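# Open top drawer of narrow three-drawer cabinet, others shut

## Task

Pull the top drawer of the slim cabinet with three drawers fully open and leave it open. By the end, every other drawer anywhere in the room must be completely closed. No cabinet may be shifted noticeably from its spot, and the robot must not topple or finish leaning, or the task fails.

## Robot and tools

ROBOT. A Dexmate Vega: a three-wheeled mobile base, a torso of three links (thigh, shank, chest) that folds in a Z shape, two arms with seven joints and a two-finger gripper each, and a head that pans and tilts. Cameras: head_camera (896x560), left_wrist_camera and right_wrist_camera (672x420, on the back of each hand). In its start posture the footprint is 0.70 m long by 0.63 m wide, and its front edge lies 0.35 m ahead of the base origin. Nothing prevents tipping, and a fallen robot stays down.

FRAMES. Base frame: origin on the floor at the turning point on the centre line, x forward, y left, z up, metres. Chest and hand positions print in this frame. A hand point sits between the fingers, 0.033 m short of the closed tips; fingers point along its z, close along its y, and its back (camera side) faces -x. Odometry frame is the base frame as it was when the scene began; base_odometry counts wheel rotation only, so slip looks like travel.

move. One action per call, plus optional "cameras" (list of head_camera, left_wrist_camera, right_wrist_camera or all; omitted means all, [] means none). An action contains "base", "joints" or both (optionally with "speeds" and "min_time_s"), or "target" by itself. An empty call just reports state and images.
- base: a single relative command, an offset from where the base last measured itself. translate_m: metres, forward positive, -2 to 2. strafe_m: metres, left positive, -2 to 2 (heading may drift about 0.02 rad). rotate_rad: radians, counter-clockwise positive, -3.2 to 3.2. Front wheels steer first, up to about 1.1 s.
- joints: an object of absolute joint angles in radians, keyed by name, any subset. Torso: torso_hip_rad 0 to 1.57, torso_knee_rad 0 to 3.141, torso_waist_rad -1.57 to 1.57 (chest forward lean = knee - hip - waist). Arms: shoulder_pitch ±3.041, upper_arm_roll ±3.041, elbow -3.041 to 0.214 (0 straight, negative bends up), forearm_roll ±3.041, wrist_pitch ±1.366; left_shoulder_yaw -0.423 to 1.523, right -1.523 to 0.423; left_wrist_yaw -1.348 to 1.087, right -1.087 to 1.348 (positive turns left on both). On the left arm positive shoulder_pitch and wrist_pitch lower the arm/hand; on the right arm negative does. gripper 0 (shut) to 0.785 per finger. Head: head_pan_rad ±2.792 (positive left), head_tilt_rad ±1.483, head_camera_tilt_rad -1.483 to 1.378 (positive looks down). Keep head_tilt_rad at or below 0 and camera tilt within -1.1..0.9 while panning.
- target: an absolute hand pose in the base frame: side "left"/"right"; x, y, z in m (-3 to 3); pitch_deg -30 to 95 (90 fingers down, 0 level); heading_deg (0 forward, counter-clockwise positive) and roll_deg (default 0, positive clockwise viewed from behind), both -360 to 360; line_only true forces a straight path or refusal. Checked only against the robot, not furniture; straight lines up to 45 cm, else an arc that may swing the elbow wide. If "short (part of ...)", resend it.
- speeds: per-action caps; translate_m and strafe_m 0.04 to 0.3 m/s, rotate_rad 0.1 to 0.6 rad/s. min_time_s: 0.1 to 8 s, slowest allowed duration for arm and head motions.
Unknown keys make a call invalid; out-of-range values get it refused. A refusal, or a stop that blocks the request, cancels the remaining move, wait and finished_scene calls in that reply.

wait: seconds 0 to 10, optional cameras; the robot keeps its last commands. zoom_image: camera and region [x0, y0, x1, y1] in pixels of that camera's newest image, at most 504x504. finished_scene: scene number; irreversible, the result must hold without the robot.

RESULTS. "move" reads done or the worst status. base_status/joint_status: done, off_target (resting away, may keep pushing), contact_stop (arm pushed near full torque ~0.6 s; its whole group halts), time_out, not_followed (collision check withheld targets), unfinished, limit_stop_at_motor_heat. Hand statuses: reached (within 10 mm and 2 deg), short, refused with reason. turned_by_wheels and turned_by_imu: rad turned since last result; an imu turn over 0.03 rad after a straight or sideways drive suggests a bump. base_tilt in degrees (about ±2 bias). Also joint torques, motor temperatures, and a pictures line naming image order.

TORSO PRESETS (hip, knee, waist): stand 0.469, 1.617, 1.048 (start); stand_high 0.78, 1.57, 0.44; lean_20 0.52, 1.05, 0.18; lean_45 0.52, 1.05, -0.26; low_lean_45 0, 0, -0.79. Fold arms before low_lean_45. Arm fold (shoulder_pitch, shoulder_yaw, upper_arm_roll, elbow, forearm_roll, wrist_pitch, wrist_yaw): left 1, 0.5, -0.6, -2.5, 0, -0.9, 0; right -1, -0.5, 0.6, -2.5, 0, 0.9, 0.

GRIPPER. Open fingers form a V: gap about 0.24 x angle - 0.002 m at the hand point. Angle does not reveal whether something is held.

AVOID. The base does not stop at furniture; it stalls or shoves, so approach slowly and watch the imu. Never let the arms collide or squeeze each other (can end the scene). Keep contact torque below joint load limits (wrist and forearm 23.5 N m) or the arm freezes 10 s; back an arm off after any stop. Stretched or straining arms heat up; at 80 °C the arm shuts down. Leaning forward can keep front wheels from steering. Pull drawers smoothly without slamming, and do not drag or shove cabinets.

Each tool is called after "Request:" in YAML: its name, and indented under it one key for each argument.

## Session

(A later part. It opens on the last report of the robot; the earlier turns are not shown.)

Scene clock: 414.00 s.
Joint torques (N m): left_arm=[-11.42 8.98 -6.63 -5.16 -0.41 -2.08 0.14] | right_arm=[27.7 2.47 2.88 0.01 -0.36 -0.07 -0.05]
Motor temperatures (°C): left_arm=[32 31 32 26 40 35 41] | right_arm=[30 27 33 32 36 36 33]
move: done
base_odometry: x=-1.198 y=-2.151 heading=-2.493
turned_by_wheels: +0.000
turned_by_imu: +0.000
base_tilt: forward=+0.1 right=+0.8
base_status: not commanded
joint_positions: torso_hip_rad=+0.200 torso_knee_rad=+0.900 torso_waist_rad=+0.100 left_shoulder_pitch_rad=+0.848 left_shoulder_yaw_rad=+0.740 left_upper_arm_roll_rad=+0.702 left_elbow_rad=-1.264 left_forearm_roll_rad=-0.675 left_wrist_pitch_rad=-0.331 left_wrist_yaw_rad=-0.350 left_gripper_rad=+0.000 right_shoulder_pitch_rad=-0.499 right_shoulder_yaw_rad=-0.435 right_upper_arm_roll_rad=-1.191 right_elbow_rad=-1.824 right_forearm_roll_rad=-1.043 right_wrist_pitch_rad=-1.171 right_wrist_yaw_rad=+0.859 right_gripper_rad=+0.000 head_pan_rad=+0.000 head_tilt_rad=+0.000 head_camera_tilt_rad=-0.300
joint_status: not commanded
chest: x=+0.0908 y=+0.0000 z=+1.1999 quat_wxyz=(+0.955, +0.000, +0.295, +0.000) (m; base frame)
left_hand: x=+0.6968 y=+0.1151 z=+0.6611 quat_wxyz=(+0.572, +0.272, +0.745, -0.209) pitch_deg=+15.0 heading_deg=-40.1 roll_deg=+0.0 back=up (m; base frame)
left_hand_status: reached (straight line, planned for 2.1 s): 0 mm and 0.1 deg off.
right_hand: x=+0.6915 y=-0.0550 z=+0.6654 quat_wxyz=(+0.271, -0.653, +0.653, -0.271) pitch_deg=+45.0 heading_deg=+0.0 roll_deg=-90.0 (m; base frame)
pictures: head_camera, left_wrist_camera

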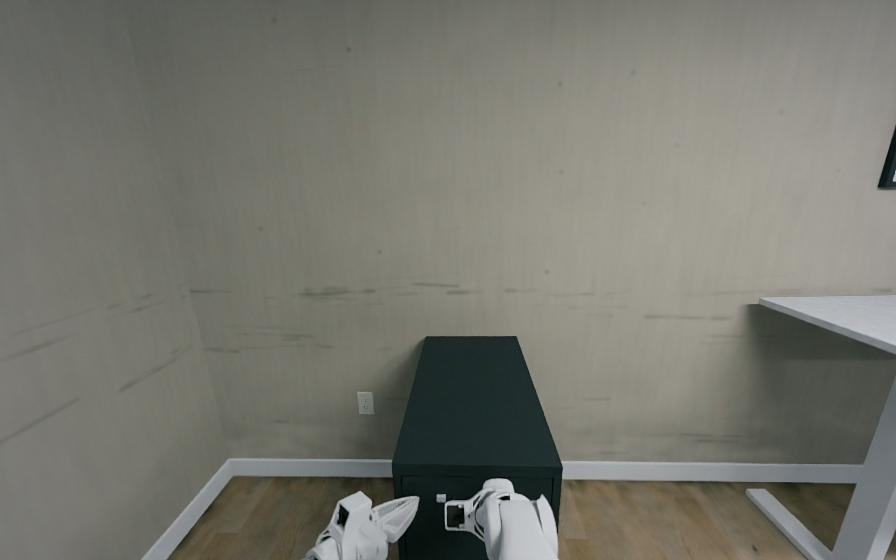

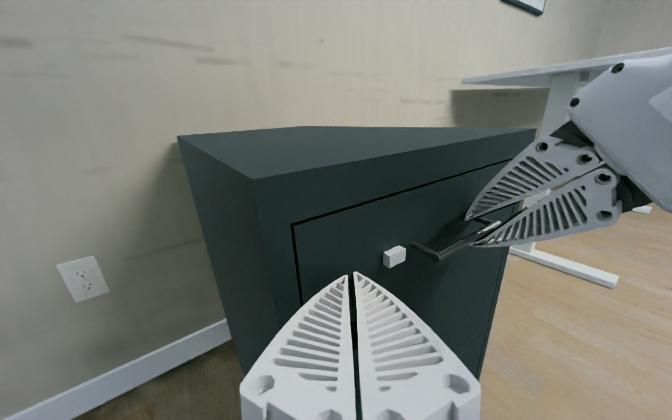

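Request:
move:
  target: {"side": "left", "x": 0.697, "y": 0.085, "z": 0.661, "pitch_deg": 15, "heading_deg": -40, "roll_deg": 0, "line_only": true}
  cameras: ["left_wrist_camera", "right_wrist_camera", "head_camera"]

Scene clock: 416.20 s.
Joint torques (N m): left_arm=[-20.54 2.57 -6.59 -5.45 -0.3 -2.29 0.22] | right_arm=[26.59 2.67 3.21 -1.46 -0.37 -0.43 -0.13]
Motor temperatures (°C): left_arm=[32 31 32 26 40 35 41] | right_arm=[30 27 33 32 36 36 33]
move: done
base_odometry: x=-1.198 y=-2.151 heading=-2.493
turned_by_wheels: +0.000
turned_by_imu: +0.000
base_tilt: forward=+0.0 right=+0.7
base_status: not commanded
joint_positions: torso_hip_rad=+0.200 torso_knee_rad=+0.900 torso_waist_rad=+0.100 left_shoulder_pitch_rad=+0.844 left_shoulder_yaw_rad=+0.711 left_upper_arm_roll_rad=+0.723 left_elbow_rad=-1.306 left_forearm_roll_rad=-0.643 left_wrist_pitch_rad=-0.294 left_wrist_yaw_rad=-0.288 left_gripper_rad=+0.000 right_shoulder_pitch_rad=-0.499 right_shoulder_yaw_rad=-0.435 right_upper_arm_roll_rad=-1.191 right_elbow_rad=-1.824 right_forearm_roll_rad=-1.043 right_wrist_pitch_rad=-1.171 right_wrist_yaw_rad=+0.859 right_gripper_rad=+0.000 head_pan_rad=+0.000 head_tilt_rad=+0.000 head_camera_tilt_rad=-0.300
joint_status: not commanded
chest: x=+0.0908 y=+0.0000 z=+1.1999 quat_wxyz=(+0.955, +0.000, +0.295, +0.000) (m; base frame)
left_hand: x=+0.6969 y=+0.0870 z=+0.6607 quat_wxyz=(+0.572, +0.271, +0.746, -0.208) pitch_deg=+15.0 heading_deg=-40.0 roll_deg=+0.0 back=up (m; base frame)
left_hand_status: reached (straight line, planned for 0.5 s): 2 mm and 0.0 deg off.
right_hand: x=+0.6915 y=-0.0550 z=+0.6654 quat_wxyz=(+0.271, -0.653, +0.653, -0.271) pitch_deg=+45.0 heading_deg=+0.0 roll_deg=-90.0 (m; base frame)
pictures: head_camera, left_wrist_camera, right_wrist_camera

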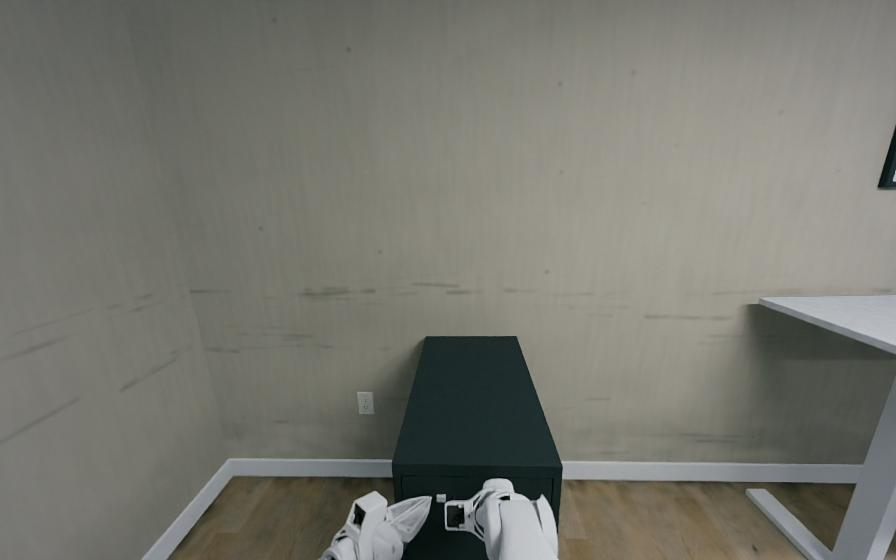

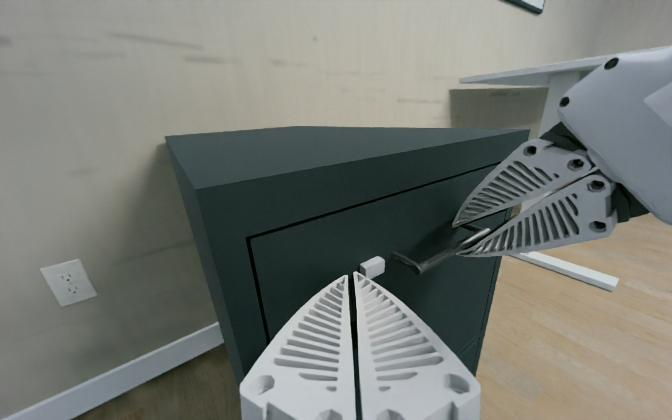

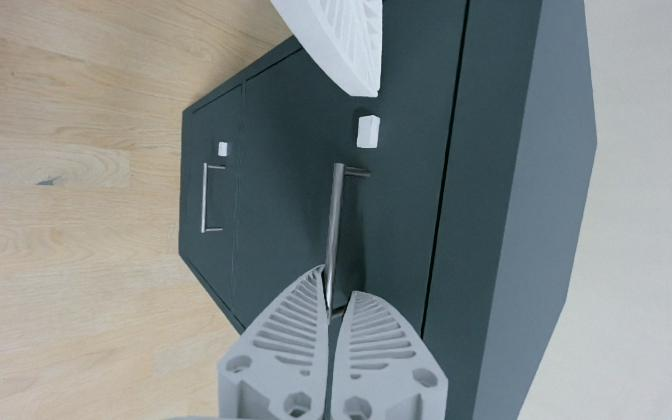

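Request:
move:
  target: {"side": "left", "x": 0.698, "y": 0.064, "z": 0.661, "pitch_deg": 15, "heading_deg": -40, "roll_deg": 0, "line_only": true}
  cameras: ["left_wrist_camera", "right_wrist_camera"]

Scene clock: 417.63 s.
Joint torques (N m): left_arm=[-26.33 -0.97 -7.01 -7.35 -0.27 -2.3 0.21] | right_arm=[27.24 2.22 3.62 -1.41 -0.39 0.58 -0.43]
Motor temperatures (°C): left_arm=[32 31 32 26 40 35 41] | right_arm=[30 27 33 32 36 36 33]
move: done
base_odometry: x=-1.198 y=-2.151 heading=-2.493
turned_by_wheels: +0.000
turned_by_imu: +0.000
base_tilt: forward=+0.1 right=+0.8
base_status: not commanded
joint_positions: torso_hip_rad=+0.200 torso_knee_rad=+0.900 torso_waist_rad=+0.100 left_shoulder_pitch_rad=+0.836 left_shoulder_yaw_rad=+0.685 left_upper_arm_roll_rad=+0.739 left_elbow_rad=-1.325 left_forearm_roll_rad=-0.620 left_wrist_pitch_rad=-0.269 left_wrist_yaw_rad=-0.250 left_gripper_rad=+0.000 right_shoulder_pitch_rad=-0.499 right_shoulder_yaw_rad=-0.435 right_upper_arm_roll_rad=-1.191 right_elbow_rad=-1.824 right_forearm_roll_rad=-1.043 right_wrist_pitch_rad=-1.171 right_wrist_yaw_rad=+0.859 right_gripper_rad=+0.000 head_pan_rad=+0.000 head_tilt_rad=+0.000 head_camera_tilt_rad=-0.300
joint_status: not commanded
chest: x=+0.0908 y=+0.0000 z=+1.1999 quat_wxyz=(+0.955, +0.000, +0.295, +0.000) (m; base frame)
left_hand: x=+0.6977 y=+0.0665 z=+0.6604 quat_wxyz=(+0.572, +0.271, +0.746, -0.208) pitch_deg=+15.1 heading_deg=-40.0 roll_deg=+0.0 back=up (m; base frame)
left_hand_status: reached (straight line, planned for 0.4 s): 3 mm and 0.1 deg off.
right_hand: x=+0.6915 y=-0.0550 z=+0.6654 quat_wxyz=(+0.271, -0.653, +0.653, -0.271) pitch_deg=+45.0 heading_deg=+0.0 roll_deg=-90.0 (m; base frame)
pictures: left_wrist_camera, right_wrist_camera

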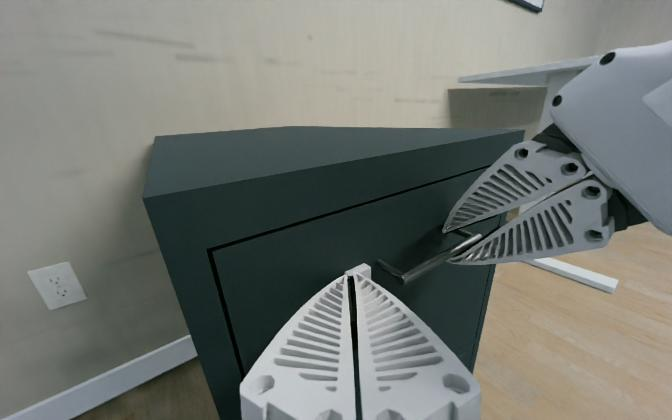

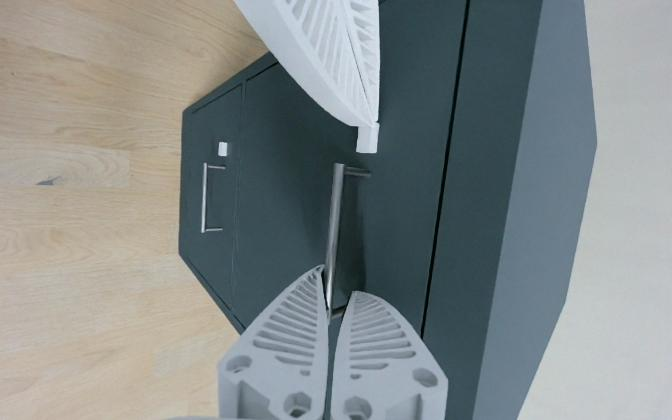

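Request:
move:
  target: {"side": "left", "x": 0.698, "y": 0.052, "z": 0.661, "pitch_deg": 15, "heading_deg": -40, "roll_deg": 0, "line_only": true}
  cameras: ["left_wrist_camera", "right_wrist_camera"]

Scene clock: 418.07 s.
Joint torques (N m): left_arm=[-26.62 -2.64 -6.23 -6.7 -0.26 -2.82 0.23] | right_arm=[27.39 1.05 3.63 -1.93 -0.35 0.41 -0.49]
Motor temperatures (°C): left_arm=[32 31 32 26 40 35 41] | right_arm=[30 27 33 32 36 36 33]
move: refused
base_odometry: x=-1.198 y=-2.151 heading=-2.493
turned_by_wheels: +0.000
turned_by_imu: +0.000
base_tilt: forward=+0.1 right=+0.7
base_status: not commanded
joint_positions: torso_hip_rad=+0.200 torso_knee_rad=+0.900 torso_waist_rad=+0.100 left_shoulder_pitch_rad=+0.835 left_shoulder_yaw_rad=+0.683 left_upper_arm_roll_rad=+0.740 left_elbow_rad=-1.327 left_forearm_roll_rad=-0.618 left_wrist_pitch_rad=-0.268 left_wrist_yaw_rad=-0.248 left_gripper_rad=+0.000 right_shoulder_pitch_rad=-0.499 right_shoulder_yaw_rad=-0.435 right_upper_arm_roll_rad=-1.191 right_elbow_rad=-1.824 right_forearm_roll_rad=-1.043 right_wrist_pitch_rad=-1.171 right_wrist_yaw_rad=+0.859 right_gripper_rad=+0.000 head_pan_rad=+0.000 head_tilt_rad=+0.000 head_camera_tilt_rad=-0.300
joint_status: not commanded
chest: x=+0.0908 y=+0.0000 z=+1.1999 quat_wxyz=(+0.955, +0.000, +0.295, +0.000) (m; base frame)
left_hand: x=+0.6977 y=+0.0651 z=+0.6605 quat_wxyz=(+0.572, +0.271, +0.746, -0.208) pitch_deg=+15.1 heading_deg=-40.0 roll_deg=+0.0 back=up (m; base frame)
left_hand_status: refused: the best posture that gets there brings the left finger within 1.8 cm of the right finger (limit 2.6). Nothing moved.
right_hand: x=+0.6915 y=-0.0550 z=+0.6654 quat_wxyz=(+0.271, -0.653, +0.653, -0.271) pitch_deg=+45.0 heading_deg=+0.0 roll_deg=-90.0 (m; base frame)
pictures: left_wrist_camera, right_wrist_camera

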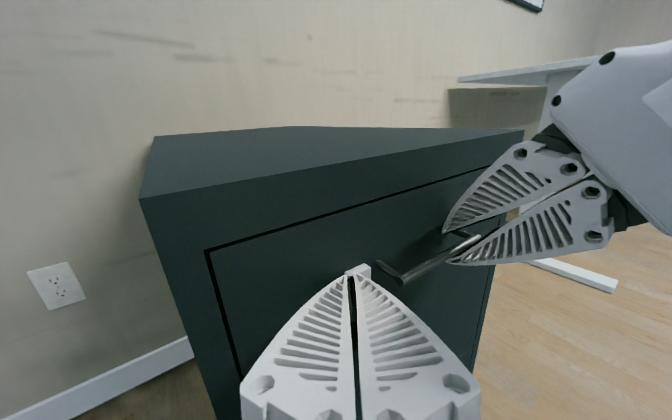

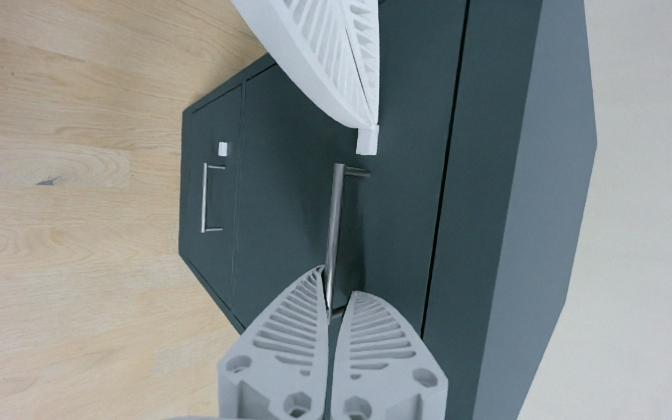

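Request:
move:
  joints: {"left_shoulder_pitch_rad": 0.829, "left_shoulder_yaw_rad": 0.664, "left_upper_arm_roll_rad": 0.752, "left_elbow_rad": -1.341, "left_forearm_roll_rad": -0.601, "left_wrist_pitch_rad": -0.249, "left_wrist_yaw_rad": -0.219}
  cameras: ["left_wrist_camera", "right_wrist_camera"]

Scene clock: 419.40 s.
Joint torques (N m): left_arm=[-35.26 -12.5 -3.74 -13.26 0.15 -4.17 -1.03] | right_arm=[26.43 1.55 3.3 -4.09 -0.48 1.09 -0.61]
Motor temperatures (°C): left_arm=[32 31 32 26 40 35 41] | right_arm=[30 27 33 32 36 36 33]
move: done
base_odometry: x=-1.198 y=-2.151 heading=-2.493
turned_by_wheels: +0.000
turned_by_imu: +0.001
base_tilt: forward=+0.0 right=+0.7
base_status: not commanded
joint_positions: torso_hip_rad=+0.200 torso_knee_rad=+0.900 torso_waist_rad=+0.100 left_shoulder_pitch_rad=+0.830 left_shoulder_yaw_rad=+0.667 left_upper_arm_roll_rad=+0.750 left_elbow_rad=-1.338 left_forearm_roll_rad=-0.603 left_wrist_pitch_rad=-0.251 left_wrist_yaw_rad=-0.222 left_gripper_rad=+0.000 right_shoulder_pitch_rad=-0.499 right_shoulder_yaw_rad=-0.435 right_upper_arm_roll_rad=-1.191 right_elbow_rad=-1.824 right_forearm_roll_rad=-1.043 right_wrist_pitch_rad=-1.171 right_wrist_yaw_rad=+0.859 right_gripper_rad=+0.000 head_pan_rad=+0.000 head_tilt_rad=+0.000 head_camera_tilt_rad=-0.300
joint_status: all done
chest: x=+0.0907 y=+0.0000 z=+1.1999 quat_wxyz=(+0.955, +0.000, +0.295, +0.000) (m; base frame)
left_hand: x=+0.6984 y=+0.0534 z=+0.6605 quat_wxyz=(+0.572, +0.271, +0.746, -0.207) pitch_deg=+15.1 heading_deg=-39.9 roll_deg=+0.1 back=up (m; base frame)
right_hand: x=+0.6915 y=-0.0551 z=+0.6654 quat_wxyz=(+0.271, -0.653, +0.653, -0.271) pitch_deg=+45.0 heading_deg=+0.0 roll_deg=-90.0 (m; base frame)
pictures: left_wrist_camera, right_wrist_camera

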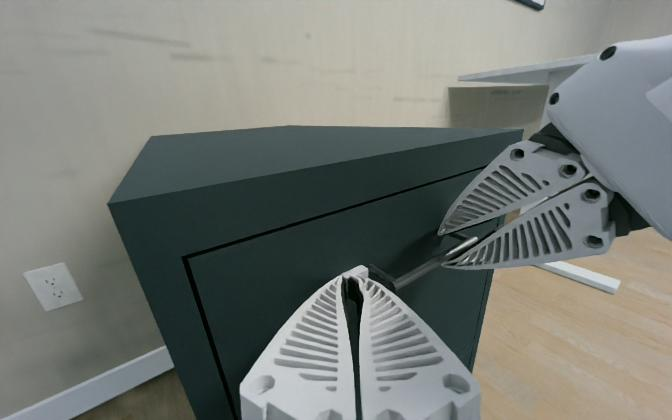

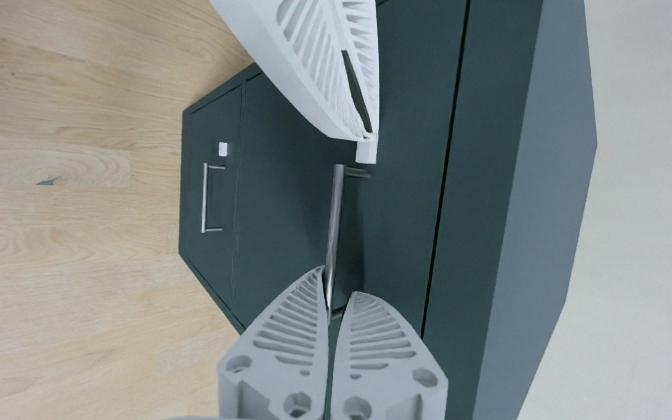

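Request:
move:
  base: {"translate_m": -0.06}
  speeds: {"translate_m": 0.06}
  cameras: ["left_wrist_camera", "right_wrist_camera", "head_camera"]

Scene clock: 421.40 s.
Joint torques (N m): left_arm=[-21.45 0.43 -5.67 -5.2 0.04 -2.65 0.24] | right_arm=[15.37 0.85 5.54 -4.36 -1.56 -0.26 -1.52]
Motor temperatures (°C): left_arm=[32 31 32 26 40 35 41] | right_arm=[30 27 33 32 36 36 33]
move: done
base_odometry: x=-1.150 y=-2.115 heading=-2.493
turned_by_wheels: +0.000
turned_by_imu: +0.000
base_tilt: forward=+0.1 right=+0.7
base_status: done
joint_positions: torso_hip_rad=+0.200 torso_knee_rad=+0.900 torso_waist_rad=+0.100 left_shoulder_pitch_rad=+0.829 left_shoulder_yaw_rad=+0.664 left_upper_arm_roll_rad=+0.752 left_elbow_rad=-1.341 left_forearm_roll_rad=-0.601 left_wrist_pitch_rad=-0.249 left_wrist_yaw_rad=-0.219 left_gripper_rad=+0.000 right_shoulder_pitch_rad=-0.499 right_shoulder_yaw_rad=-0.435 right_upper_arm_roll_rad=-1.191 right_elbow_rad=-1.824 right_forearm_roll_rad=-1.042 right_wrist_pitch_rad=-1.171 right_wrist_yaw_rad=+0.860 right_gripper_rad=+0.000 head_pan_rad=+0.000 head_tilt_rad=+0.000 head_camera_tilt_rad=-0.300
joint_status: not commanded
chest: x=+0.0910 y=+0.0000 z=+1.1999 quat_wxyz=(+0.955, +0.000, +0.296, +0.000) (m; base frame)
left_hand: x=+0.6987 y=+0.0507 z=+0.6611 quat_wxyz=(+0.572, +0.272, +0.746, -0.207) pitch_deg=+15.1 heading_deg=-39.9 roll_deg=+0.1 back=up (m; base frame)
right_hand: x=+0.6916 y=-0.0551 z=+0.6650 quat_wxyz=(+0.270, -0.653, +0.653, -0.270) pitch_deg=+45.0 heading_deg=+0.0 roll_deg=-90.0 (m; base frame)
pictures: head_camera, left_wrist_camera, right_wrist_camera

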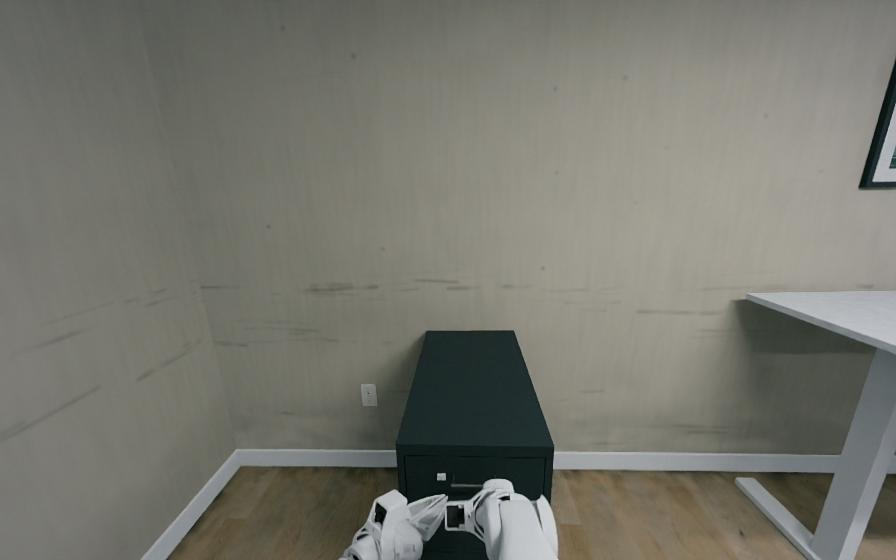

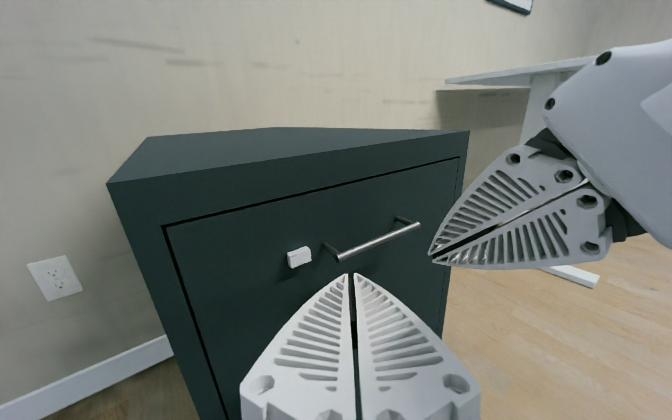

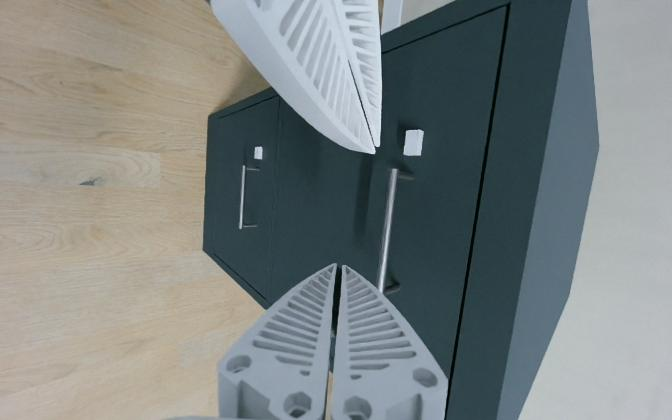

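Request:
move:
  target: {"side": "left", "x": 0.58, "y": 0.18, "z": 0.72, "pitch_deg": 30, "heading_deg": 0, "roll_deg": 0}
  cameras: []

Request:
move:
  target: {"side": "right", "x": 0.6, "y": -0.15, "z": 0.75, "pitch_deg": 30, "heading_deg": 0, "roll_deg": 90}
  cameras: []

Request:
move:
  base: {"strafe_m": -0.22}
  joints: {"right_shoulder_pitch_rad": -1.6, "right_shoulder_yaw_rad": 0, "right_upper_arm_roll_rad": 0, "right_elbow_rad": -2.2, "right_forearm_roll_rad": 0, "right_wrist_pitch_rad": 0.493, "right_wrist_yaw_rad": 0}
  cameras: ["head_camera", "left_wrist_camera"]

Scene clock: 423.23 s.
Joint torques (N m): left_arm=[-21.35 0.05 -7.06 -5.9 0.07 -2.33 0.18] | right_arm=[18.21 1.2 6.16 -3.92 -1.55 0.38 -1.45]
Motor temperatures (°C): left_arm=[32 31 32 26 40 35 41] | right_arm=[30 27 33 32 36 36 33]
move: refused
base_odometry: x=-1.150 y=-2.115 heading=-2.493
turned_by_wheels: +0.000
turned_by_imu: +0.000
base_tilt: forward=+0.1 right=+0.7
base_status: not commanded
joint_positions: torso_hip_rad=+0.200 torso_knee_rad=+0.900 torso_waist_rad=+0.100 left_shoulder_pitch_rad=+0.829 left_shoulder_yaw_rad=+0.664 left_upper_arm_roll_rad=+0.752 left_elbow_rad=-1.341 left_forearm_roll_rad=-0.601 left_wrist_pitch_rad=-0.249 left_wrist_yaw_rad=-0.219 left_gripper_rad=+0.000 right_shoulder_pitch_rad=-0.499 right_shoulder_yaw_rad=-0.435 right_upper_arm_roll_rad=-1.191 right_elbow_rad=-1.824 right_forearm_roll_rad=-1.042 right_wrist_pitch_rad=-1.171 right_wrist_yaw_rad=+0.860 right_gripper_rad=+0.000 head_pan_rad=+0.000 head_tilt_rad=+0.000 head_camera_tilt_rad=-0.300
joint_status: not commanded
chest: x=+0.0910 y=+0.0000 z=+1.1999 quat_wxyz=(+0.955, +0.000, +0.296, +0.000) (m; base frame)
left_hand: x=+0.6987 y=+0.0507 z=+0.6611 quat_wxyz=(+0.572, +0.272, +0.746, -0.207) pitch_deg=+15.1 heading_deg=-39.9 roll_deg=+0.1 back=up (m; base frame)
left_hand_status: refused: the arm stands too near the robot already: the left finger within 1.7 cm of the right finger (limit 2.0). Nothing moved. Move it clear with "joints".
right_hand: x=+0.6916 y=-0.0551 z=+0.6650 quat_wxyz=(+0.270, -0.653, +0.653, -0.270) pitch_deg=+45.0 heading_deg=+0.0 roll_deg=-90.0 (m; base frame)
pictures: none
No camera images: "cameras" was empty.

not run: a stop came earlier in this reply.

not run: a stop came earlier in this reply.

Request:
move:
  joints: {"left_shoulder_pitch_rad": 0.848, "left_shoulder_yaw_rad": 0.740, "left_upper_arm_roll_rad": 0.702, "left_elbow_rad": -1.264, "left_forearm_roll_rad": -0.675, "left_wrist_pitch_rad": -0.331, "left_wrist_yaw_rad": -0.350}
  cameras: []

Request:
move:
  target: {"side": "left", "x": 0.58, "y": 0.22, "z": 0.74, "pitch_deg": 30, "heading_deg": 0, "roll_deg": 0}
  cameras: []

Request:
move:
  target: {"side": "right", "x": 0.6, "y": -0.15, "z": 0.75, "pitch_deg": 30, "heading_deg": 0, "roll_deg": 90}
  cameras: []

Request:
move:
  base: {"strafe_m": -0.22}
  joints: {"right_shoulder_pitch_rad": -1.6, "right_shoulder_yaw_rad": 0, "right_upper_arm_roll_rad": 0, "right_elbow_rad": -2.2, "right_forearm_roll_rad": 0, "right_wrist_pitch_rad": 0.493, "right_wrist_yaw_rad": 0}
  cameras: ["head_camera", "left_wrist_camera"]

Scene clock: 425.43 s.
Joint torques (N m): left_arm=[-11.82 8.07 -13.29 -4.14 -0.71 -3.25 -0.25] | right_arm=[17.39 1 5.8 -4.25 -1.49 0.56 -1.34]
Motor temperatures (°C): left_arm=[32 31 32 26 40 35 41] | right_arm=[30 27 33 32 36 36 33]
move: done
base_odometry: x=-1.150 y=-2.115 heading=-2.493
turned_by_wheels: +0.000
turned_by_imu: +0.000
base_tilt: forward=+0.0 right=+0.7
base_status: not commanded
joint_positions: torso_hip_rad=+0.200 torso_knee_rad=+0.900 torso_waist_rad=+0.100 left_shoulder_pitch_rad=+0.847 left_shoulder_yaw_rad=+0.738 left_upper_arm_roll_rad=+0.704 left_elbow_rad=-1.266 left_forearm_roll_rad=-0.673 left_wrist_pitch_rad=-0.328 left_wrist_yaw_rad=-0.346 left_gripper_rad=+0.000 right_shoulder_pitch_rad=-0.499 right_shoulder_yaw_rad=-0.435 right_upper_arm_roll_rad=-1.191 right_elbow_rad=-1.824 right_forearm_roll_rad=-1.042 right_wrist_pitch_rad=-1.171 right_wrist_yaw_rad=+0.860 right_gripper_rad=+0.000 head_pan_rad=+0.000 head_tilt_rad=+0.000 head_camera_tilt_rad=-0.300
joint_status: all done
chest: x=+0.0910 y=+0.0000 z=+1.1999 quat_wxyz=(+0.955, +0.000, +0.296, +0.000) (m; base frame)
left_hand: x=+0.6967 y=+0.1130 z=+0.6602 quat_wxyz=(+0.571, +0.272, +0.746, -0.209) pitch_deg=+15.0 heading_deg=-40.1 roll_deg=-0.1 back=up (m; base frame)
right_hand: x=+0.6916 y=-0.0551 z=+0.6650 quat_wxyz=(+0.270, -0.653, +0.653, -0.270) pitch_deg=+45.0 heading_deg=+0.0 roll_deg=-90.0 (m; base frame)
pictures: none
No camera images: "cameras" was empty.

Scene clock: 431.27 s.
Joint torques (N m): left_arm=[-3.33 2.7 -12.11 -6.56 1.44 -1.17 0.11] | right_arm=[16.59 1.91 5.55 -4.47 -1.54 0.33 -1.23]
Motor temperatures (°C): left_arm=[32 31 32 26 40 35 41] | right_arm=[30 27 33 32 36 36 33]
move: done
base_odometry: x=-1.150 y=-2.115 heading=-2.493
turned_by_wheels: +0.000
turned_by_imu: +0.000
base_tilt: forward=+0.1 right=+0.7
base_status: not commanded
joint_positions: torso_hip_rad=+0.200 torso_knee_rad=+0.900 torso_waist_rad=+0.100 left_shoulder_pitch_rad=+1.399 left_shoulder_yaw_rad=+1.076 left_upper_arm_roll_rad=+0.387 left_elbow_rad=-2.411 left_forearm_roll_rad=-1.040 left_wrist_pitch_rad=+0.191 left_wrist_yaw_rad=+0.907 left_gripper_rad=+0.000 right_shoulder_pitch_rad=-0.499 right_shoulder_yaw_rad=-0.435 right_upper_arm_roll_rad=-1.191 right_elbow_rad=-1.824 right_forearm_roll_rad=-1.042 right_wrist_pitch_rad=-1.171 right_wrist_yaw_rad=+0.860 right_gripper_rad=+0.000 head_pan_rad=+0.000 head_tilt_rad=+0.000 head_camera_tilt_rad=-0.300
joint_status: not commanded
chest: x=+0.0910 y=+0.0000 z=+1.1999 quat_wxyz=(+0.955, +0.000, +0.296, +0.000) (m; base frame)
left_hand: x=+0.5804 y=+0.2196 z=+0.7396 quat_wxyz=(+0.500, +0.001, +0.866, -0.001) pitch_deg=+30.0 heading_deg=-0.1 roll_deg=+0.0 back=up (m; base frame)
left_hand_status: reached (straight line, planned for 4.6 s): 1 mm and 0.1 deg off.
right_hand: x=+0.6916 y=-0.0551 z=+0.6650 quat_wxyz=(+0.270, -0.653, +0.653, -0.270) pitch_deg=+45.0 heading_deg=+0.0 roll_deg=-90.0 (m; base frame)
pictures: none
No camera images: "cameras" was empty.

Scene clock: 434.70 s.
Joint torques (N m): left_arm=[-3.02 2.28 -12.45 -6.16 1.23 -1.48 0.17] | right_arm=[-0.04 -4.76 10.26 -6.92 -2.27 -0.26 -2.59]
Motor temperatures (°C): left_arm=[32 31 32 26 40 35 41] | right_arm=[30 27 33 32 36 36 33]
move: done
base_odometry: x=-1.150 y=-2.115 heading=-2.493
turned_by_wheels: +0.000
turned_by_imu: +0.000
base_tilt: forward=+0.1 right=+0.7
base_status: not commanded
joint_positions: torso_hip_rad=+0.200 torso_knee_rad=+0.900 torso_waist_rad=+0.100 left_shoulder_pitch_rad=+1.400 left_shoulder_yaw_rad=+1.076 left_upper_arm_roll_rad=+0.386 left_elbow_rad=-2.413 left_forearm_roll_rad=-1.041 left_wrist_pitch_rad=+0.192 left_wrist_yaw_rad=+0.911 left_gripper_rad=+0.000 right_shoulder_pitch_rad=-0.825 right_shoulder_yaw_rad=-0.878 right_upper_arm_roll_rad=-1.192 right_elbow_rad=-2.400 right_forearm_roll_rad=-1.236 right_wrist_pitch_rad=-1.318 right_wrist_yaw_rad=+0.624 right_gripper_rad=+0.000 head_pan_rad=+0.000 head_tilt_rad=+0.000 head_camera_tilt_rad=-0.300
joint_status: not commanded
chest: x=+0.0910 y=+0.0000 z=+1.1999 quat_wxyz=(+0.955, +0.000, +0.296, +0.000) (m; base frame)
left_hand: x=+0.5799 y=+0.2199 z=+0.7398 quat_wxyz=(+0.500, +0.000, +0.866, +0.000) pitch_deg=+30.0 heading_deg=+0.0 roll_deg=+0.0 back=up (m; base frame)
right_hand: x=+0.6006 y=-0.1493 z=+0.7489 quat_wxyz=(+0.353, -0.613, +0.613, -0.353) pitch_deg=+30.1 heading_deg=+0.0 roll_deg=+90.0 (m; base frame)
right_hand_status: reached (straight line, planned for 2.1 s): 1 mm and 0.1 deg off.
pictures: none
No camera images: "cameras" was empty.

Scene clock: 441.93 s.
Joint torques (N m): left_arm=[-3.41 4.79 -12.12 -5.06 1.35 -0.93 -0.02] | right_arm=[-5.83 0.25 4.12 -6.33 0.38 3.61 -0.41]
Motor temperatures (°C): left_arm=[32 31 32 26 40 35 41] | right_arm=[30 27 33 32 36 36 33]
move: done
base_odometry: x=-1.283 y=-1.940 heading=-2.496
turned_by_wheels: -0.003
turned_by_imu: +0.003
base_tilt: forward=+0.0 right=+0.8
base_status: done
joint_positions: torso_hip_rad=+0.200 torso_knee_rad=+0.900 torso_waist_rad=+0.100 left_shoulder_pitch_rad=+1.400 left_shoulder_yaw_rad=+1.076 left_upper_arm_roll_rad=+0.386 left_elbow_rad=-2.413 left_forearm_roll_rad=-1.041 left_wrist_pitch_rad=+0.192 left_wrist_yaw_rad=+0.911 left_gripper_rad=+0.000 right_shoulder_pitch_rad=-1.598 right_shoulder_yaw_rad=-0.002 right_upper_arm_roll_rad=-0.003 right_elbow_rad=-2.201 right_forearm_roll_rad=-0.003 right_wrist_pitch_rad=+0.489 right_wrist_yaw_rad=+0.002 right_gripper_rad=+0.000 head_pan_rad=+0.000 head_tilt_rad=+0.000 head_camera_tilt_rad=-0.300
joint_status: all done
chest: x=+0.0910 y=+0.0000 z=+1.1999 quat_wxyz=(+0.955, +0.000, +0.296, +0.000) (m; base frame)
left_hand: x=+0.5799 y=+0.2199 z=+0.7398 quat_wxyz=(+0.500, +0.000, +0.866, +0.000) pitch_deg=+30.0 heading_deg=+0.0 roll_deg=+0.0 back=up (m; base frame)
right_hand: x=+0.5878 y=-0.2263 z=+1.0609 quat_wxyz=(+0.858, -0.003, +0.514, +0.001) pitch_deg=-28.2 heading_deg=+0.4 roll_deg=-0.2 back=up (m; base frame)
pictures: head_camera, left_wrist_camera

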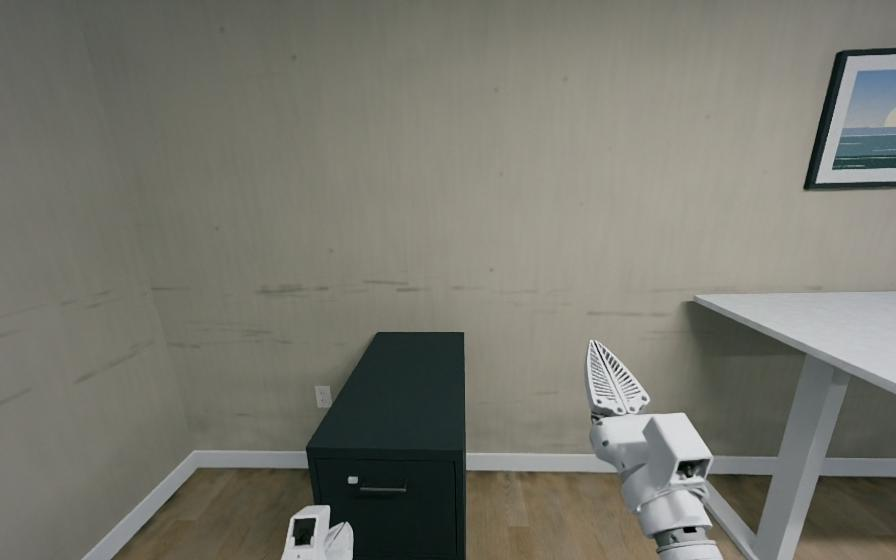

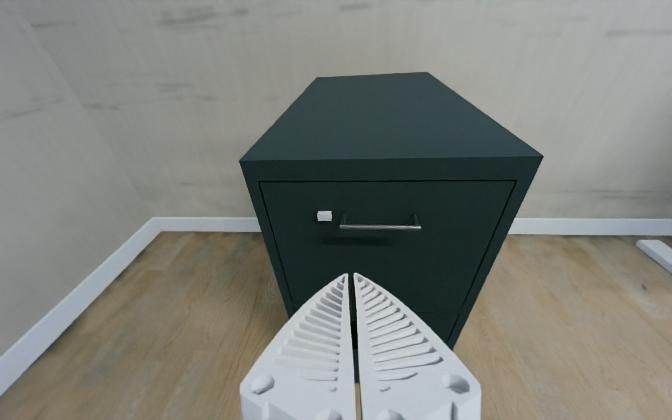

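Request:
move:
  base: {"translate_m": 0.06}
  joints: {"left_gripper_rad": 0.55}
  cameras: []

Request:
move:
  target: {"side": "left", "x": 0.685, "y": 0.187, "z": 0.74, "pitch_deg": 70, "heading_deg": 0, "roll_deg": 0}
  cameras: ["left_wrist_camera", "head_camera"]

Scene clock: 444.40 s.
Joint torques (N m): left_arm=[-4.24 3.37 -11.38 -6.33 1.3 -0.76 -0.05] | right_arm=[-6.34 1.11 4.09 -5.98 0.39 3.61 -0.56]
Motor temperatures (°C): left_arm=[32 31 32 26 40 35 41] | right_arm=[30 27 33 32 36 36 33]
move: done
base_odometry: x=-1.331 y=-1.976 heading=-2.496
turned_by_wheels: +0.000
turned_by_imu: -0.002
base_tilt: forward=+0.1 right=+0.7
base_status: done
joint_positions: torso_hip_rad=+0.200 torso_knee_rad=+0.900 torso_waist_rad=+0.100 left_shoulder_pitch_rad=+1.400 left_shoulder_yaw_rad=+1.076 left_upper_arm_roll_rad=+0.386 left_elbow_rad=-2.413 left_forearm_roll_rad=-1.041 left_wrist_pitch_rad=+0.192 left_wrist_yaw_rad=+0.911 left_gripper_rad=+0.550 right_shoulder_pitch_rad=-1.600 right_shoulder_yaw_rad=+0.000 right_upper_arm_roll_rad=+0.000 right_elbow_rad=-2.200 right_forearm_roll_rad=+0.000 right_wrist_pitch_rad=+0.493 right_wrist_yaw_rad=+0.000 right_gripper_rad=+0.000 head_pan_rad=+0.000 head_tilt_rad=+0.000 head_camera_tilt_rad=-0.300
joint_status: all done
chest: x=+0.0911 y=+0.0000 z=+1.1999 quat_wxyz=(+0.955, +0.000, +0.296, +0.000) (m; base frame)
left_hand: x=+0.5800 y=+0.2199 z=+0.7398 quat_wxyz=(+0.500, +0.000, +0.866, +0.000) pitch_deg=+30.0 heading_deg=+0.0 roll_deg=+0.0 back=up (m; base frame)
right_hand: x=+0.5869 y=-0.2292 z=+1.0609 quat_wxyz=(+0.858, +0.000, +0.513, +0.000) pitch_deg=-28.2 heading_deg=+0.0 roll_deg=+0.0 back=up (m; base frame)
pictures: none
No camera images: "cameras" was empty.

Scene clock: 451.53 s.
Joint torques (N m): left_arm=[-31.56 -0.23 -11.28 0.25 -0.13 -0.19 0.3] | right_arm=[-6.17 2.09 4.17 -5.69 0.25 3.15 -0.32]
Motor temperatures (°C): left_arm=[32 31 32 26 40 35 41] | right_arm=[30 27 33 32 36 36 33]
move: done
base_odometry: x=-1.331 y=-1.976 heading=-2.496
turned_by_wheels: +0.000
turned_by_imu: +0.000
base_tilt: forward=+0.1 right=+0.8
base_status: not commanded
joint_positions: torso_hip_rad=+0.200 torso_knee_rad=+0.900 torso_waist_rad=+0.100 left_shoulder_pitch_rad=-0.353 left_shoulder_yaw_rad=+0.899 left_upper_arm_roll_rad=+1.548 left_elbow_rad=-1.695 left_forearm_roll_rad=-2.395 left_wrist_pitch_rad=+0.633 left_wrist_yaw_rad=+1.087 left_gripper_rad=+0.550 right_shoulder_pitch_rad=-1.600 right_shoulder_yaw_rad=+0.000 right_upper_arm_roll_rad=+0.000 right_elbow_rad=-2.200 right_forearm_roll_rad=+0.000 right_wrist_pitch_rad=+0.493 right_wrist_yaw_rad=+0.000 right_gripper_rad=+0.000 head_pan_rad=+0.000 head_tilt_rad=+0.000 head_camera_tilt_rad=-0.300
joint_status: not commanded
chest: x=+0.0911 y=+0.0000 z=+1.1999 quat_wxyz=(+0.955, +0.000, +0.296, +0.000) (m; base frame)
left_hand: x=+0.6847 y=+0.1866 z=+0.7392 quat_wxyz=(+0.174, +0.000, +0.985, +0.000) pitch_deg=+70.0 heading_deg=-0.2 roll_deg=-0.1 back=up (m; base frame)
left_hand_status: reached (checked arc [no straight line was possible; over the whole arc the hand travels 0.24 m to end 0.11 m from its start, up to 0.10 m off the straight line; left_shoulder_pitch_rad turns most, 1.76 rad; on the way or at its end the hand turns up to 40 deg from its attitude at the start], planned for 5.8 s): 1 mm and 0.1 deg off.
right_hand: x=+0.5869 y=-0.2292 z=+1.0609 quat_wxyz=(+0.858, +0.000, +0.513, +0.000) pitch_deg=-28.2 heading_deg=+0.0 roll_deg=+0.0 back=up (m; base frame)
pictures: head_camera, left_wrist_camera

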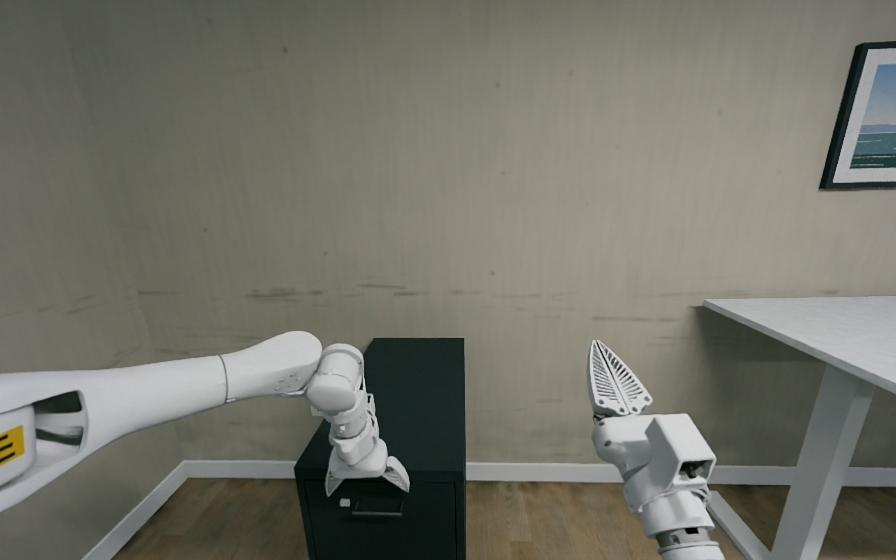

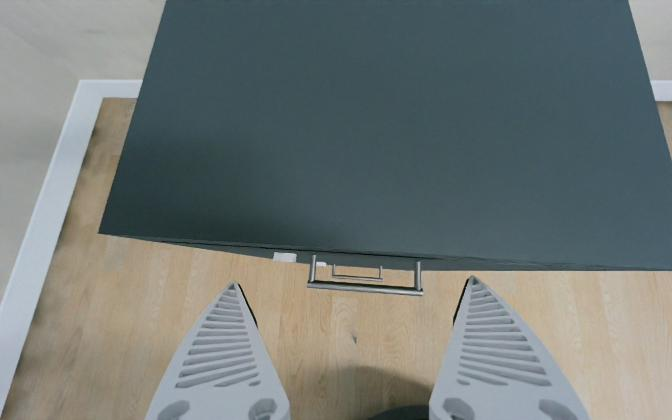

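Request:
move:
  target: {"side": "left", "x": 0.688, "y": 0.185, "z": 0.663, "pitch_deg": 70, "heading_deg": 0, "roll_deg": 0, "line_only": true}
  cameras: ["left_wrist_camera", "head_camera"]

Scene clock: 454.27 s.
Joint torques (N m): left_arm=[-21.71 -0.38 -10.39 -1.02 0.4 -0.56 -0.4] | right_arm=[-6.63 0.65 3.81 -5.85 0.45 3.35 -0.38]
Motor temperatures (°C): left_arm=[32 31 32 26 40 35 41] | right_arm=[30 27 33 32 36 36 33]
move: done
base_odometry: x=-1.331 y=-1.976 heading=-2.496
turned_by_wheels: +0.000
turned_by_imu: +0.000
base_tilt: forward=+0.0 right=+0.7
base_status: not commanded
joint_positions: torso_hip_rad=+0.200 torso_knee_rad=+0.900 torso_waist_rad=+0.100 left_shoulder_pitch_rad=-0.251 left_shoulder_yaw_rad=+0.825 left_upper_arm_roll_rad=+1.590 left_elbow_rad=-1.573 left_forearm_roll_rad=-2.244 left_wrist_pitch_rad=+0.580 left_wrist_yaw_rad=+0.951 left_gripper_rad=+0.550 right_shoulder_pitch_rad=-1.600 right_shoulder_yaw_rad=+0.000 right_upper_arm_roll_rad=+0.000 right_elbow_rad=-2.200 right_forearm_roll_rad=+0.000 right_wrist_pitch_rad=+0.493 right_wrist_yaw_rad=+0.000 right_gripper_rad=+0.000 head_pan_rad=+0.000 head_tilt_rad=+0.000 head_camera_tilt_rad=-0.300
joint_status: not commanded
chest: x=+0.0911 y=+0.0000 z=+1.1999 quat_wxyz=(+0.955, +0.000, +0.296, +0.000) (m; base frame)
left_hand: x=+0.6881 y=+0.1851 z=+0.6650 quat_wxyz=(+0.174, +0.000, +0.985, +0.000) pitch_deg=+70.0 heading_deg=+0.0 roll_deg=+0.0 back=up (m; base frame)
left_hand_status: reached (straight line, planned for 0.8 s): 2 mm and 0.0 deg off.
right_hand: x=+0.5869 y=-0.2292 z=+1.0609 quat_wxyz=(+0.858, +0.000, +0.513, +0.000) pitch_deg=-28.2 heading_deg=+0.0 roll_deg=+0.0 back=up (m; base frame)
pictures: head_camera, left_wrist_camera

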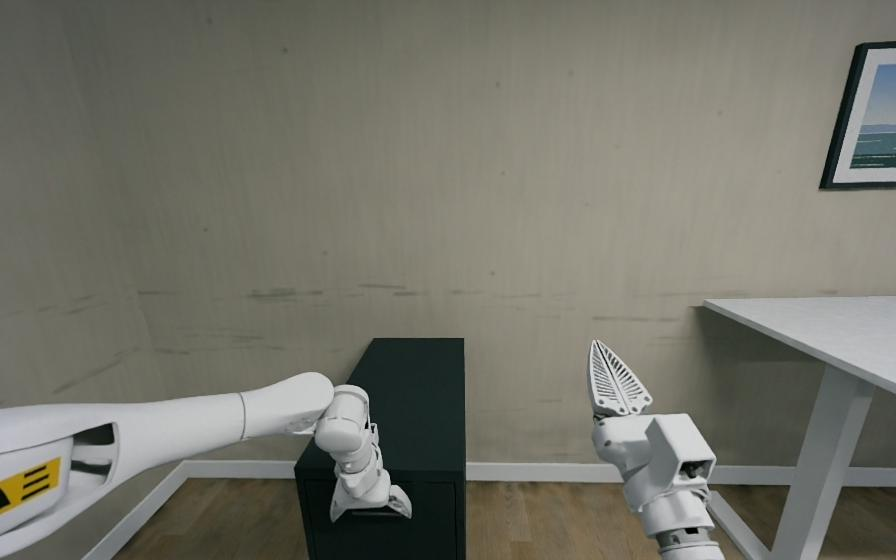

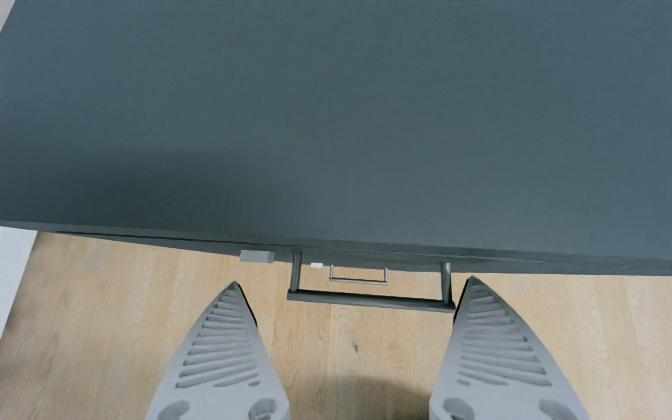

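Request:
move:
  target: {"side": "left", "x": 0.686, "y": 0.187, "z": 0.661, "pitch_deg": 70, "heading_deg": -8, "roll_deg": 0, "line_only": true}
  cameras: ["left_wrist_camera"]

Request:
move:
  joints: {"left_gripper_rad": 0.42}
  cameras: ["left_wrist_camera", "head_camera"]

Scene clock: 456.90 s.
Joint torques (N m): left_arm=[-32.8 2.76 -10.87 -0.12 0.38 -0.82 -0.24] | right_arm=[-6.99 1.58 3.99 -5.62 0.43 2.69 -0.51]
Motor temperatures (°C): left_arm=[32 31 32 26 40 35 41] | right_arm=[30 27 33 32 36 36 33]
move: done
base_odometry: x=-1.331 y=-1.976 heading=-2.496
turned_by_wheels: +0.000
turned_by_imu: +0.000
base_tilt: forward=+0.1 right=+0.7
base_status: not commanded
joint_positions: torso_hip_rad=+0.200 torso_knee_rad=+0.900 torso_waist_rad=+0.100 left_shoulder_pitch_rad=-0.272 left_shoulder_yaw_rad=+0.846 left_upper_arm_roll_rad=+1.611 left_elbow_rad=-1.559 left_forearm_roll_rad=-2.131 left_wrist_pitch_rad=+0.696 left_wrist_yaw_rad=+0.802 left_gripper_rad=+0.550 right_shoulder_pitch_rad=-1.600 right_shoulder_yaw_rad=+0.000 right_upper_arm_roll_rad=+0.000 right_elbow_rad=-2.200 right_forearm_roll_rad=+0.000 right_wrist_pitch_rad=+0.493 right_wrist_yaw_rad=+0.000 right_gripper_rad=+0.000 head_pan_rad=+0.000 head_tilt_rad=+0.000 head_camera_tilt_rad=-0.300
joint_status: not commanded
chest: x=+0.0911 y=+0.0000 z=+1.1999 quat_wxyz=(+0.955, +0.000, +0.296, +0.000) (m; base frame)
left_hand: x=+0.6861 y=+0.1867 z=+0.6611 quat_wxyz=(+0.173, +0.067, +0.982, -0.012) pitch_deg=+70.0 heading_deg=-7.9 roll_deg=+0.0 back=up (m; base frame)
left_hand_status: reached (straight line, planned for 0.8 s): 0 mm and 0.2 deg off.
right_hand: x=+0.5869 y=-0.2292 z=+1.0609 quat_wxyz=(+0.858, +0.000, +0.513, +0.000) pitch_deg=-28.2 heading_deg=+0.0 roll_deg=+0.0 back=up (m; base frame)
pictures: left_wrist_camera

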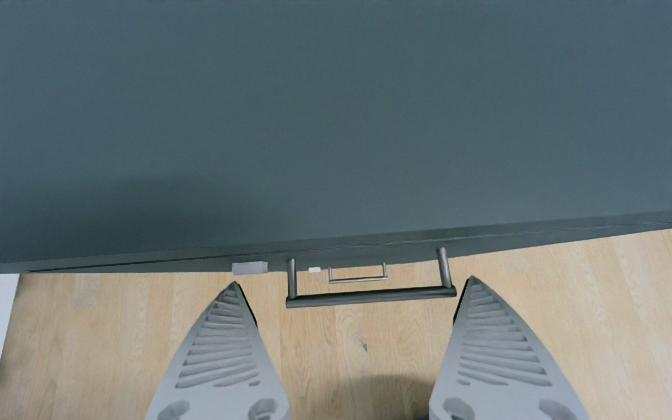

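Scene clock: 457.50 s.
Joint torques (N m): left_arm=[-33.58 9.85 -9.03 3.33 3.59 -1.32 2.61] | right_arm=[-6.65 0.52 4.31 -5.88 0.35 2.86 -0.47]
Motor temperatures (°C): left_arm=[32 31 32 26 40 35 41] | right_arm=[30 27 33 32 36 36 33]
move: done
base_odometry: x=-1.331 y=-1.976 heading=-2.496
turned_by_wheels: +0.000
turned_by_imu: +0.000
base_tilt: forward=+0.1 right=+0.8
base_status: not commanded
joint_positions: torso_hip_rad=+0.200 torso_knee_rad=+0.900 torso_waist_rad=+0.100 left_shoulder_pitch_rad=-0.272 left_shoulder_yaw_rad=+0.846 left_upper_arm_roll_rad=+1.611 left_elbow_rad=-1.559 left_forearm_roll_rad=-2.129 left_wrist_pitch_rad=+0.698 left_wrist_yaw_rad=+0.798 left_gripper_rad=+0.420 right_shoulder_pitch_rad=-1.600 right_shoulder_yaw_rad=+0.000 right_upper_arm_roll_rad=+0.000 right_elbow_rad=-2.200 right_forearm_roll_rad=+0.000 right_wrist_pitch_rad=+0.493 right_wrist_yaw_rad=+0.000 right_gripper_rad=+0.000 head_pan_rad=+0.000 head_tilt_rad=+0.000 head_camera_tilt_rad=-0.300
joint_status: all done
chest: x=+0.0911 y=+0.0000 z=+1.1999 quat_wxyz=(+0.955, +0.000, +0.296, +0.000) (m; base frame)
left_hand: x=+0.6856 y=+0.1859 z=+0.6610 quat_wxyz=(+0.173, +0.069, +0.982, -0.013) pitch_deg=+70.0 heading_deg=-8.3 roll_deg=-0.3 back=up (m; base frame)
right_hand: x=+0.5869 y=-0.2292 z=+1.0609 quat_wxyz=(+0.858, +0.000, +0.513, +0.000) pitch_deg=-28.2 heading_deg=+0.0 roll_deg=+0.0 back=up (m; base frame)
pictures: head_camera, left_wrist_camera

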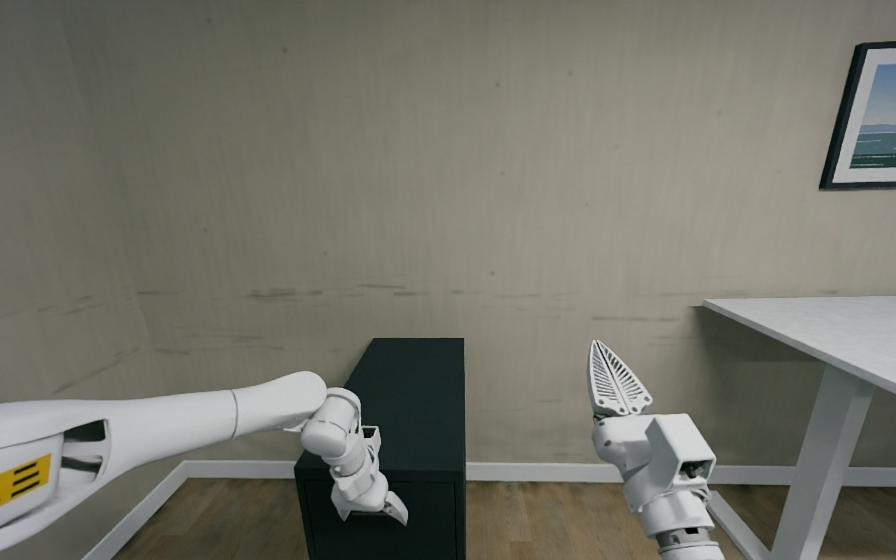

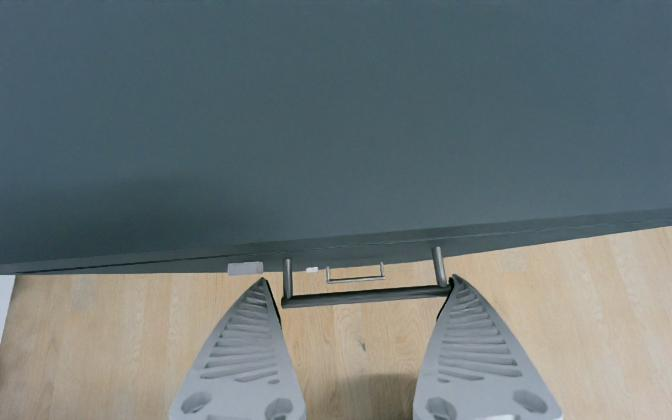

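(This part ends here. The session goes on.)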